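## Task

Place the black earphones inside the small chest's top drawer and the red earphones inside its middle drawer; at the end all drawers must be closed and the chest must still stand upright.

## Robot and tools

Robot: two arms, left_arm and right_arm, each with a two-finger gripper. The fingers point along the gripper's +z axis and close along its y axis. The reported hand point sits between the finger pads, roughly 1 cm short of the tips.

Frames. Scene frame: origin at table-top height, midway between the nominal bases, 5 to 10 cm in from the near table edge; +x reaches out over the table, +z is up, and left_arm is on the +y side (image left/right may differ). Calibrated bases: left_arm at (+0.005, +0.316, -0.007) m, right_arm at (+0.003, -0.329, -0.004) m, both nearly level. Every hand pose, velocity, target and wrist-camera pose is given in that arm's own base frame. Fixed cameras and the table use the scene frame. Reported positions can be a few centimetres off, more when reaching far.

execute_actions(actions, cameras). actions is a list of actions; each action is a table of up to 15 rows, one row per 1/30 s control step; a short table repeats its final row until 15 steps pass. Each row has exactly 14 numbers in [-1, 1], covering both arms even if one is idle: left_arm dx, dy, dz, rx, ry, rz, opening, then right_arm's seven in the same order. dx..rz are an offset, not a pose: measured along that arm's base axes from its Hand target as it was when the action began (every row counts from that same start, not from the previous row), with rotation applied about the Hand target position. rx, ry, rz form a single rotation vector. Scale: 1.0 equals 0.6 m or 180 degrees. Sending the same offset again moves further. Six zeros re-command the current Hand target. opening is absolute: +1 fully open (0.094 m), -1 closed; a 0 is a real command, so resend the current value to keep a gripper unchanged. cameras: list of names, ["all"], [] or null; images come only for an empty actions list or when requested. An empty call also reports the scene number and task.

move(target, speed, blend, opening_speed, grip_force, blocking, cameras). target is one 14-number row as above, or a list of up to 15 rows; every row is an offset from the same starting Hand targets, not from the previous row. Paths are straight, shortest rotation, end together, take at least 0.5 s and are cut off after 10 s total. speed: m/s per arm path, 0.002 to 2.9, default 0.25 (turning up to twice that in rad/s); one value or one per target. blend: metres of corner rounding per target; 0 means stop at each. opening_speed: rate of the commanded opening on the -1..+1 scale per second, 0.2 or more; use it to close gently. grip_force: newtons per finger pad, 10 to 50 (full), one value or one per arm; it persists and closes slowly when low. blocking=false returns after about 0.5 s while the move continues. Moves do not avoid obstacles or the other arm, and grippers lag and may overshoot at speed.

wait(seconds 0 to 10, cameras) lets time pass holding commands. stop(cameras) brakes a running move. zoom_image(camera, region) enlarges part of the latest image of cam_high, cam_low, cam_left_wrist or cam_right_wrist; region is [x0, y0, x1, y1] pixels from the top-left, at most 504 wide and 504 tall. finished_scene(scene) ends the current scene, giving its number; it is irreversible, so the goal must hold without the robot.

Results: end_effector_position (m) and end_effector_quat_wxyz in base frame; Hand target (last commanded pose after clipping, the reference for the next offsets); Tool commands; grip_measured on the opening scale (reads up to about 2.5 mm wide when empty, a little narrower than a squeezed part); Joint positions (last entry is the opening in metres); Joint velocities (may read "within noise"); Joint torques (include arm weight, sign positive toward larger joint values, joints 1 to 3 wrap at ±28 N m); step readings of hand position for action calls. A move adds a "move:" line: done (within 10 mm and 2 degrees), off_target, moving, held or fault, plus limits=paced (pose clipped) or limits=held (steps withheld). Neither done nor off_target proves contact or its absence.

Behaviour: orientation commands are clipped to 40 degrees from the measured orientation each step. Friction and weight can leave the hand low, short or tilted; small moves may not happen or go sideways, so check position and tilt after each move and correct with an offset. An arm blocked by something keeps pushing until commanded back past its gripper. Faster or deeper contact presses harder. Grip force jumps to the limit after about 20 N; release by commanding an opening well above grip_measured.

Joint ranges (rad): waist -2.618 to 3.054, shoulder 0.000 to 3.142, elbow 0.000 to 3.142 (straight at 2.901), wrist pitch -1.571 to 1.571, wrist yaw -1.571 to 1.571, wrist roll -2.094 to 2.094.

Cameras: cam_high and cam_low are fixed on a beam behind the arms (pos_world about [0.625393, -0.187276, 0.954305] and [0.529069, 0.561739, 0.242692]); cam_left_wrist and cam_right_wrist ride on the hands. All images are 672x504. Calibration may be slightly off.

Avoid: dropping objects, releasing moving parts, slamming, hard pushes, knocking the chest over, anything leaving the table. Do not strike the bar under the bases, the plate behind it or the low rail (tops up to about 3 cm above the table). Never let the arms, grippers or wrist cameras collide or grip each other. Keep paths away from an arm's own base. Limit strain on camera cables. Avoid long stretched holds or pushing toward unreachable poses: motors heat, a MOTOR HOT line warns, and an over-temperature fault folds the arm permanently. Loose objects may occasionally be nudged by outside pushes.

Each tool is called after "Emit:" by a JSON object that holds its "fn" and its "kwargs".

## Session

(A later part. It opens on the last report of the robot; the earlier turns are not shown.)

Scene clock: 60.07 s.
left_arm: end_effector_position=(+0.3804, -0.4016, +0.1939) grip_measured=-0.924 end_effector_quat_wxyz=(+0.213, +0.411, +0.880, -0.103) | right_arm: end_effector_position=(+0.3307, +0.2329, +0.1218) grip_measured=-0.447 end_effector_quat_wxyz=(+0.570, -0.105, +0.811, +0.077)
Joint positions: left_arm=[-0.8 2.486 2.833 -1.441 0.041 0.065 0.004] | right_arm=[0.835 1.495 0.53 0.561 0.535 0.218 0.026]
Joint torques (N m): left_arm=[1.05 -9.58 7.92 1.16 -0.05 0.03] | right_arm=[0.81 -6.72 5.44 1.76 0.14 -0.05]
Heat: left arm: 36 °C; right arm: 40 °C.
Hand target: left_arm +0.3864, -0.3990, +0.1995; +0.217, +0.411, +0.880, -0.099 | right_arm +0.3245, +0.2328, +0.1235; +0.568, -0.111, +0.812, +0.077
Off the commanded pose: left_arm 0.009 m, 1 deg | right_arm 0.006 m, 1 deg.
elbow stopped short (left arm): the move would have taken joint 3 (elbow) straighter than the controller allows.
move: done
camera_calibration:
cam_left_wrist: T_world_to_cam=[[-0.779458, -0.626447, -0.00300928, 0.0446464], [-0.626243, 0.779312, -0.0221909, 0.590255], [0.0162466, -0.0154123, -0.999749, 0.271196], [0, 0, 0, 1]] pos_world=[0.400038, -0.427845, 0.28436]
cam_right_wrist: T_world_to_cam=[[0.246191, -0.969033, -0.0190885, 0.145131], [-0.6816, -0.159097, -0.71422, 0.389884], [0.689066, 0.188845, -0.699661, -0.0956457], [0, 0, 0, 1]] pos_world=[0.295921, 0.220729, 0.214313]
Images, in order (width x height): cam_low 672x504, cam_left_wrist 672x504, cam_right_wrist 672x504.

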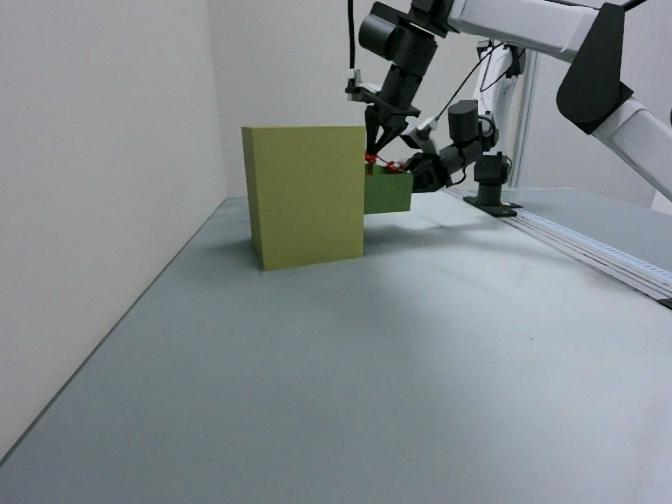

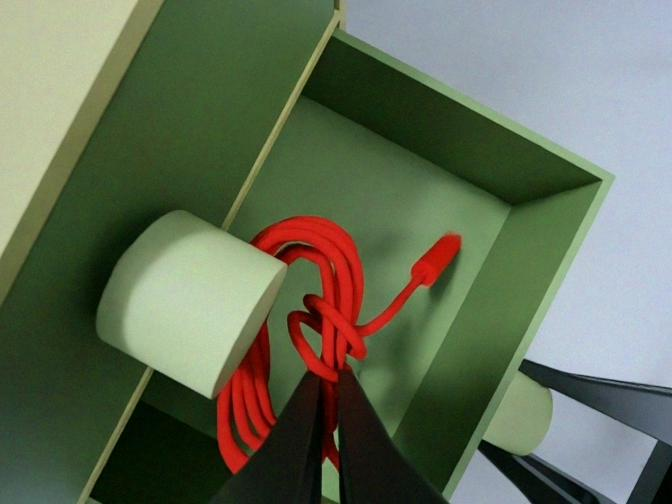

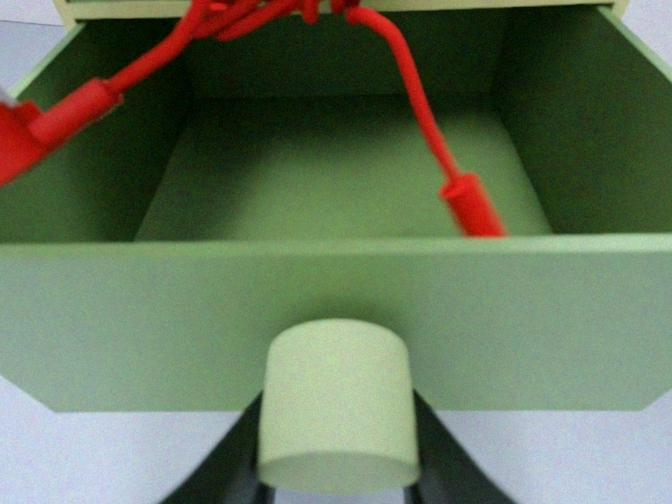

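Emit:
{"fn": "move", "kwargs": {"target": [[-0.004,-0.035,0.0,0,0,0,-1,0,0,0,0,0,0,-0.85],[-0.004,-0.035,-0.035,0,0,0,-1,0,0,0,0,0,0,-0.85]], "speed": 0.08, "cameras": ["cam_low","cam_high","cam_left_wrist","cam_right_wrist"]}}

Emit:
{"fn": "zoom_image", "kwargs": {"camera": "cam_low", "region": [340, 110, 440, 210]}}

Scene clock: 62.47 s.
left_arm: end_effector_position=(+0.3770, -0.4176, +0.1691) grip_measured=-0.924 end_effector_quat_wxyz=(+0.201, +0.418, +0.880, -0.100) | right_arm: end_effector_position=(+0.3307, +0.2329, +0.1218) grip_measured=-0.447 end_effector_quat_wxyz=(+0.570, -0.105, +0.811, +0.077)
Joint positions: left_arm=[-0.826 2.538 2.833 -1.414 0.034 0.054 0.004] | right_arm=[0.835 1.495 0.53 0.561 0.535 0.218 0.026]
Joint torques (N m): left_arm=[0.46 -10.13 7.95 1.34 -0.13 -0.18] | right_arm=[0.79 -6.74 5.44 1.77 0.15 -0.04]
Heat: left arm: 37 °C; right arm: 40 °C.
Hand target: left_arm +0.3840, -0.4200, +0.1787; +0.217, +0.411, +0.880, -0.099 | right_arm +0.3245, +0.2328, +0.1235; +0.568, -0.111, +0.812, +0.077
Off the commanded pose: left_arm 0.012 m, 2 deg | right_arm 0.006 m, 1 deg.
elbow stopped short (left arm): the move would have taken joint 3 (elbow) straighter than the controller allows.
move: off_target (left_arm)
camera_calibration:
cam_left_wrist: T_world_to_cam=[[-0.787619, -0.61616, -0.00180917, 0.0390247], [-0.616162, 0.787612, 0.00347807, 0.59529], [-0.000718129, 0.00385414, -0.999992, 0.260671], [0, 0, 0, 1]] pos_world=[0.397719, -0.445816, 0.258669]
cam_right_wrist: T_world_to_cam=[[0.246191, -0.969033, -0.0190885, 0.145131], [-0.6816, -0.159097, -0.71422, 0.389884], [0.689066, 0.188845, -0.699661, -0.0956457], [0, 0, 0, 1]] pos_world=[0.295921, 0.220729, 0.214313]

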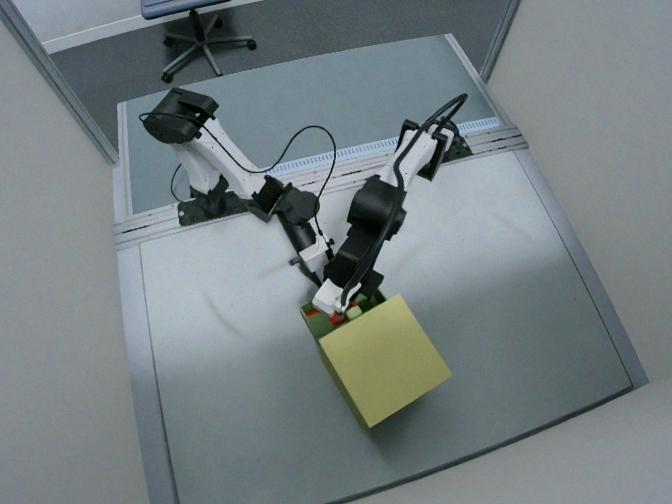

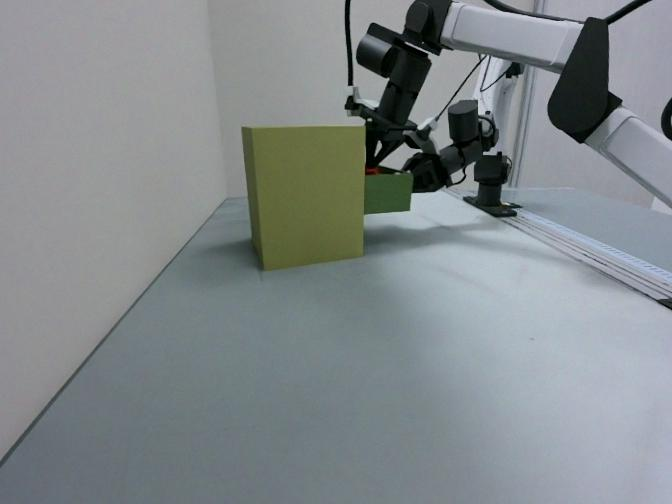

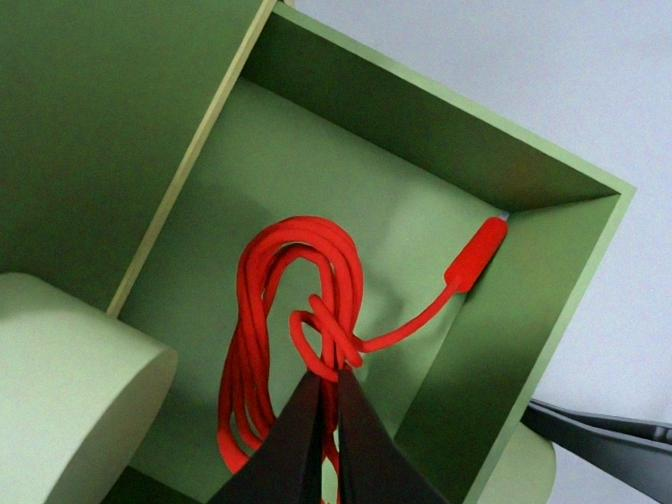

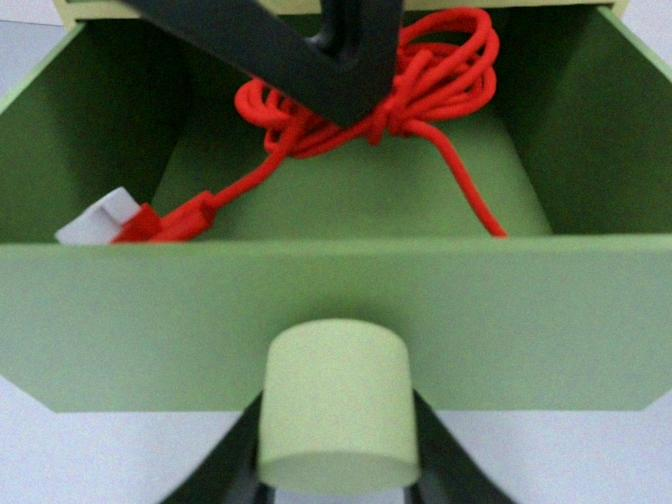

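Scaled by 5.040 from the camera's 672x504 image, which has a finer 960x720 frame.

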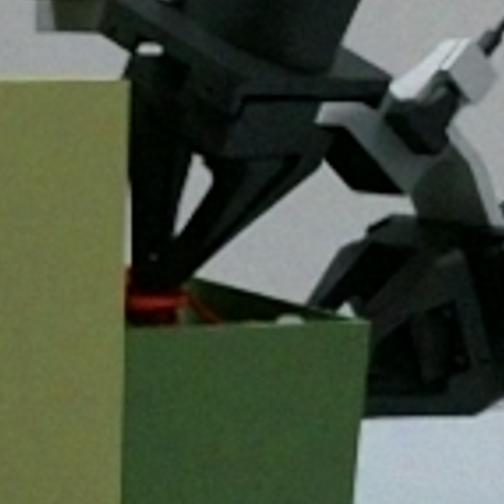

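Emit:
{"fn": "move", "kwargs": {"target": [[0,0,0,0,0,0,-0.4,0,0,0,0,0,0,-0.85],[0,0,0,0,0,0,-0.4,0,0,0,0,0,0,-0.85],[-0.075,0.09,0.2,0,0,0,-0.4,0,0,0,0,0,0,-0.85]], "speed": 0.12, "cameras": ["cam_high","cam_low","cam_left_wrist","cam_right_wrist"]}}

Emit:
{"fn": "zoom_image", "kwargs": {"camera": "cam_high", "region": [280, 220, 420, 360]}}

Scene clock: 65.33 s.
left_arm: end_effector_position=(+0.3388, -0.3762, +0.2708) grip_measured=-0.403 end_effector_quat_wxyz=(+0.240, +0.414, +0.870, -0.115) | right_arm: end_effector_position=(+0.3306, +0.2329, +0.1217) grip_measured=-0.447 end_effector_quat_wxyz=(+0.570, -0.105, +0.811, +0.077)
Joint positions: left_arm=[-0.826 2.312 2.841 -1.563 0.034 0.053 0.028] | right_arm=[0.835 1.495 0.53 0.561 0.535 0.218 0.026]
Joint torques (N m): left_arm=[1.25 -12.08 6.78 1.27 -0.08 -0.11] | right_arm=[0.77 -6.74 5.45 1.78 0.14 -0.04]
Heat: left arm: 38 °C; right arm: 40 °C.
Hand target: left_arm +0.3390, -0.3661, +0.2985; +0.217, +0.411, +0.880, -0.099 | right_arm +0.3244, +0.2328, +0.1235; +0.568, -0.111, +0.812, +0.077
Off the commanded pose: left_arm 0.030 m, 3 deg | right_arm 0.006 m, 1 deg.
elbow stopped short (left arm): the move would have taken joint 3 (elbow) straighter than the controller allows.
move: off_target (left_arm)
camera_calibration:
cam_left_wrist: T_world_to_cam=[[-0.787048, -0.616834, -0.00840112, 0.0360416], [-0.61428, 0.784895, -0.0812418, 0.560097], [0.0567067, -0.0587805, -0.996659, 0.318298], [0, 0, 0, 1]] pos_world=[0.354373, -0.398676, 0.363041]
cam_right_wrist: T_world_to_cam=[[0.246053, -0.969067, -0.0191579, 0.145168], [-0.681841, -0.159009, -0.714009, 0.389888], [0.688876, 0.188747, -0.699875, -0.095661], [0, 0, 0, 1]] pos_world=[0.296021, 0.220729, 0.214214]

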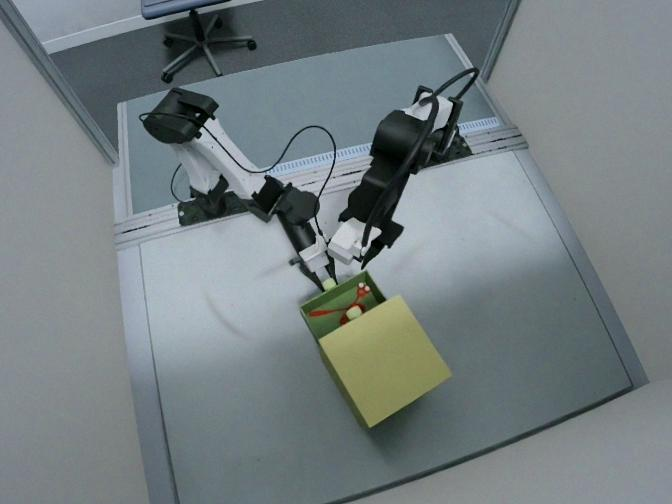

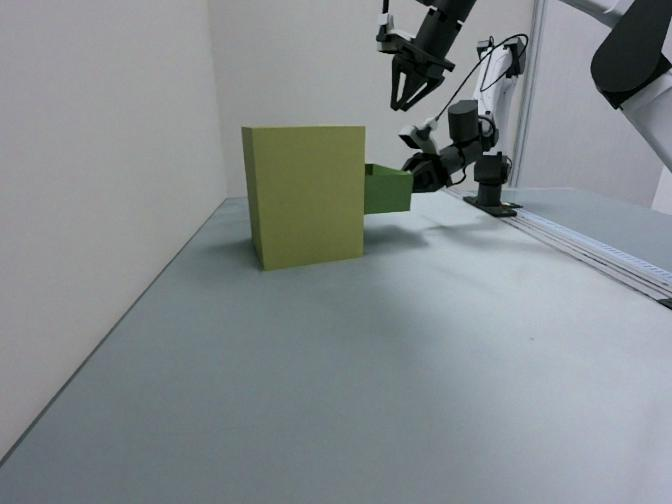

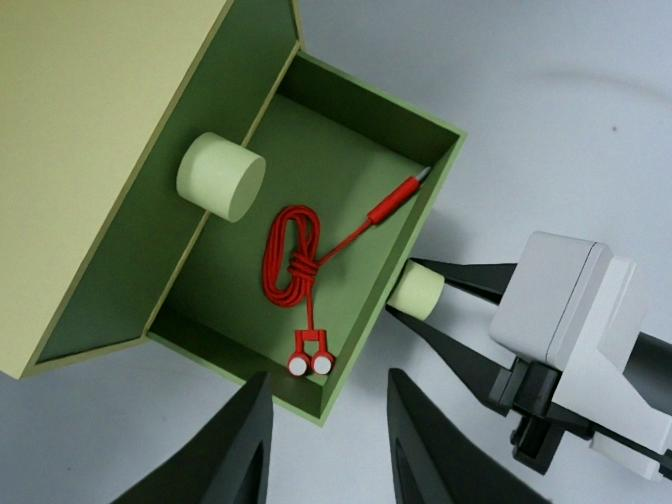

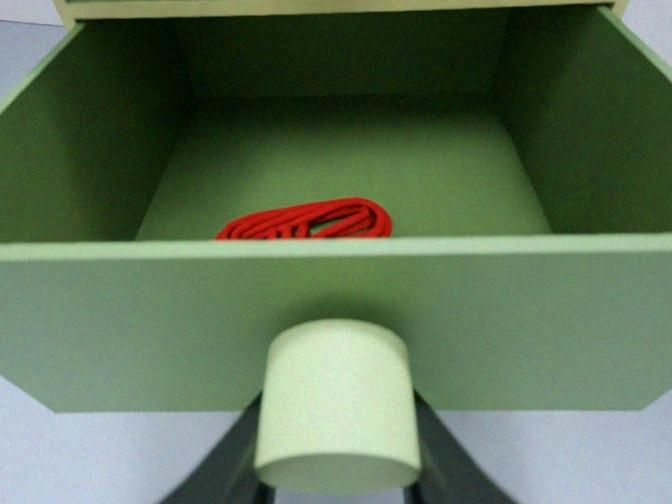

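Scaled by 3.600 from the camera's 672x504 image, which has a finer 960x720 frame.

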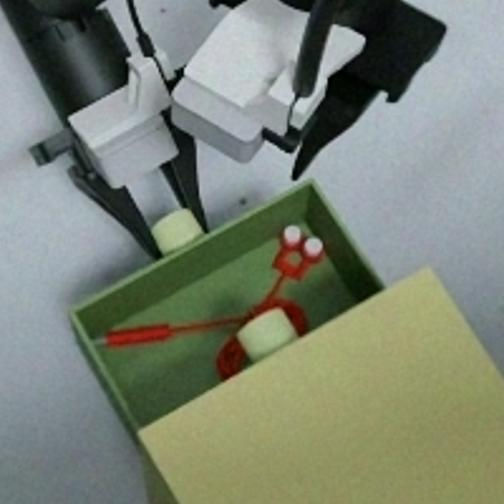

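Emit:
{"fn": "move", "kwargs": {"target": [-0.083,0.25,0.0,0,0,0,-0.4,0.18,0.043,0,0,0,0,-0.85], "speed": 0.13, "cameras": ["cam_high","cam_low","cam_right_wrist"]}}

Scene clock: 67.50 s.
left_arm: end_effector_position=(+0.2948, -0.2203, +0.2927) grip_measured=-0.403 end_effector_quat_wxyz=(+0.211, +0.408, +0.883, -0.094) | right_arm: end_effector_position=(+0.4267, +0.2545, +0.1284) grip_measured=-0.447 end_effector_quat_wxyz=(+0.574, -0.101, +0.809, +0.077)
Joint positions: left_arm=[-0.585 1.681 2.024 -1.461 0.12 0.253 0.028] | right_arm=[0.671 1.789 0.865 0.561 0.389 0.153 0.026]
Joint torques (N m): left_arm=[0.84 -7.38 4.42 1.16 0.2 0.05] | right_arm=[-0.9 -5.09 8.8 1.96 -0.14 -0.16]
Heat: left arm: 38 °C; right arm: 41 °C.
Hand target: left_arm +0.2892, -0.2161, +0.2986; +0.217, +0.411, +0.880, -0.099 | right_arm +0.4325, +0.2587, +0.1237; +0.568, -0.111, +0.812, +0.078
Off the commanded pose: left_arm 0.009 m, 1 deg | right_arm 0.009 m, 1 deg.
move: done
camera_calibration:
cam_right_wrist: T_world_to_cam=[[0.239395, -0.970605, -0.0248063, 0.146535], [-0.677124, -0.14859, -0.720711, 0.459804], [0.69584, 0.189331, -0.692792, -0.165168], [0, 0, 0, 1]] pos_world=[0.391195, 0.241821, 0.220594]
Images, in order (width x height): cam_high 672x504, cam_low 672x504, cam_right_wrist 672x504.

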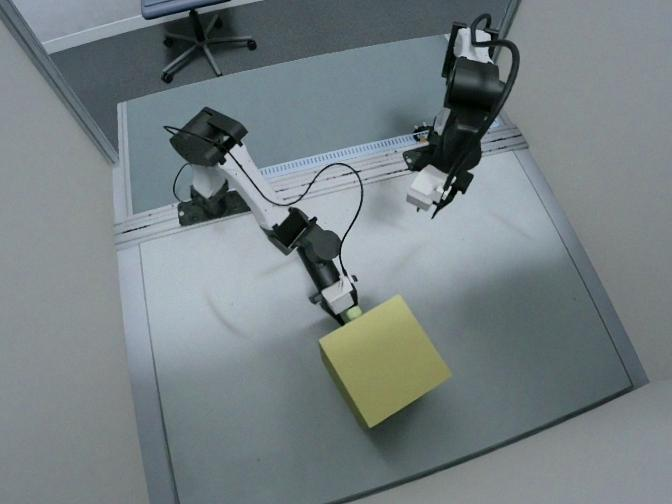

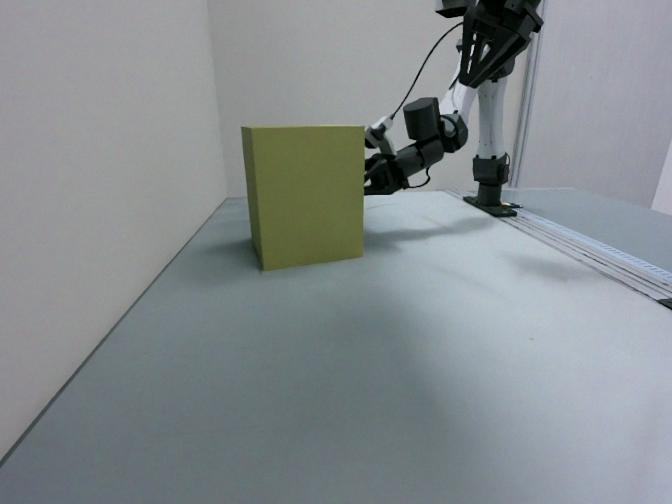

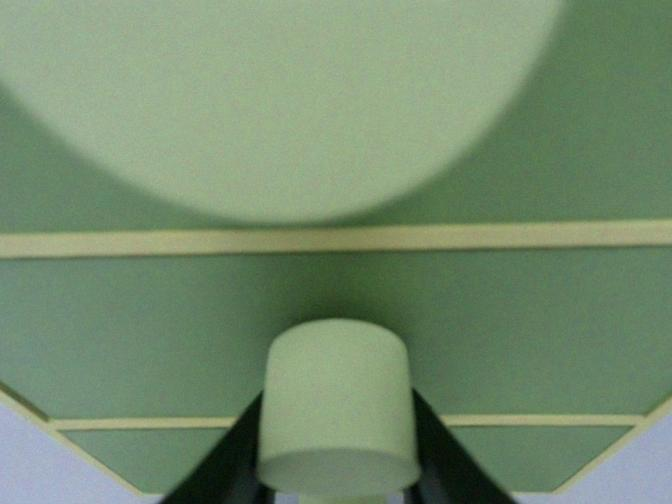

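Closed. Release and retreat, then check.

Emit:
{"fn": "move", "kwargs": {"target": [[0,0,0,0,0,0,-0.4,0,0,0,0,0,0,0.1],[0,0,0,0,0,0,-0.4,0,0,0,0,0,0,0.1],[0,0,0,0,0,0,-0.4,-0.22,-0.053,0.07,0,0,0,0.1]], "speed": 0.15, "cameras": ["cam_high","cam_low","cam_right_wrist"]}}

Scene clock: 70.23 s.
left_arm: end_effector_position=(+0.2948, -0.2203, +0.2927) grip_measured=-0.403 end_effector_quat_wxyz=(+0.211, +0.409, +0.883, -0.094) | right_arm: end_effector_position=(+0.3031, +0.2309, +0.1640) grip_measured=+0.098 end_effector_quat_wxyz=(+0.567, -0.119, +0.811, +0.079)
Joint positions: left_arm=[-0.585 1.681 2.024 -1.461 0.12 0.254 0.028] | right_arm=[0.903 1.272 0.574 0.274 0.577 0.234 0.052]
Joint torques (N m): left_arm=[0.87 -7.46 4.37 1.15 0.19 0.07] | right_arm=[0.16 -5.03 6.41 1.83 0.28 0.09]
Heat: left arm: 38 °C; right arm: 41 °C.
Hand target: left_arm +0.2892, -0.2161, +0.2986; +0.217, +0.411, +0.880, -0.099 | right_arm +0.3004, +0.2268, +0.1655; +0.568, -0.111, +0.812, +0.077
Off the commanded pose: left_arm 0.009 m, 1 deg | right_arm 0.005 m, 1 deg.
move: done
camera_calibration:
cam_right_wrist: T_world_to_cam=[[0.269461, -0.962975, -0.00841961, 0.14058], [-0.680417, -0.184194, -0.709299, 0.405664], [0.681486, 0.196857, -0.704858, -0.0453782], [0, 0, 0, 1]] pos_world=[0.269064, 0.219029, 0.256935]
Images, in order (width x height): cam_high 672x504, cam_low 672x504, cam_right_wrist 672x504.

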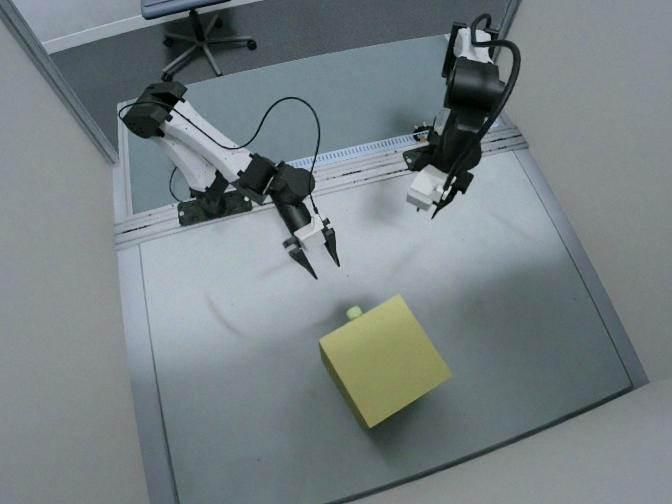

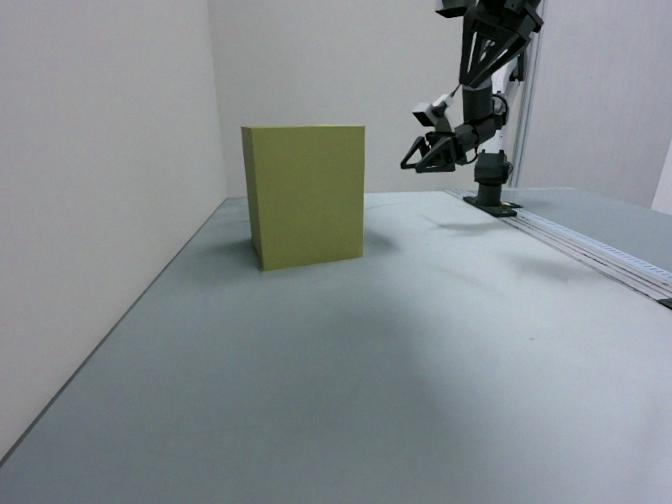

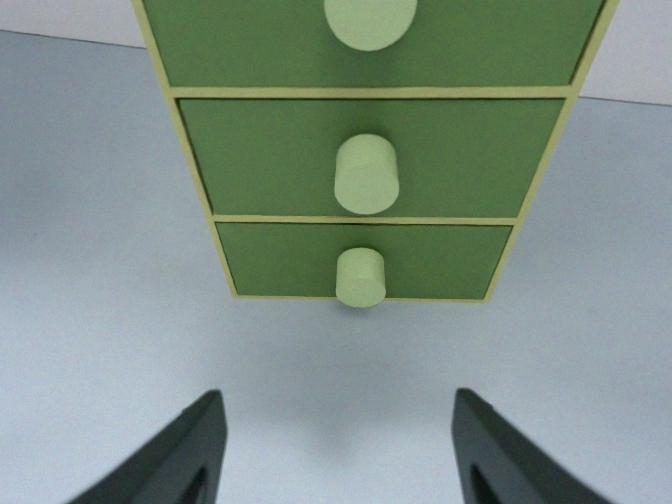

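Emit:
{"fn": "finished_scene", "kwargs": {"scene": 2}}

The scene is finished: the task was done.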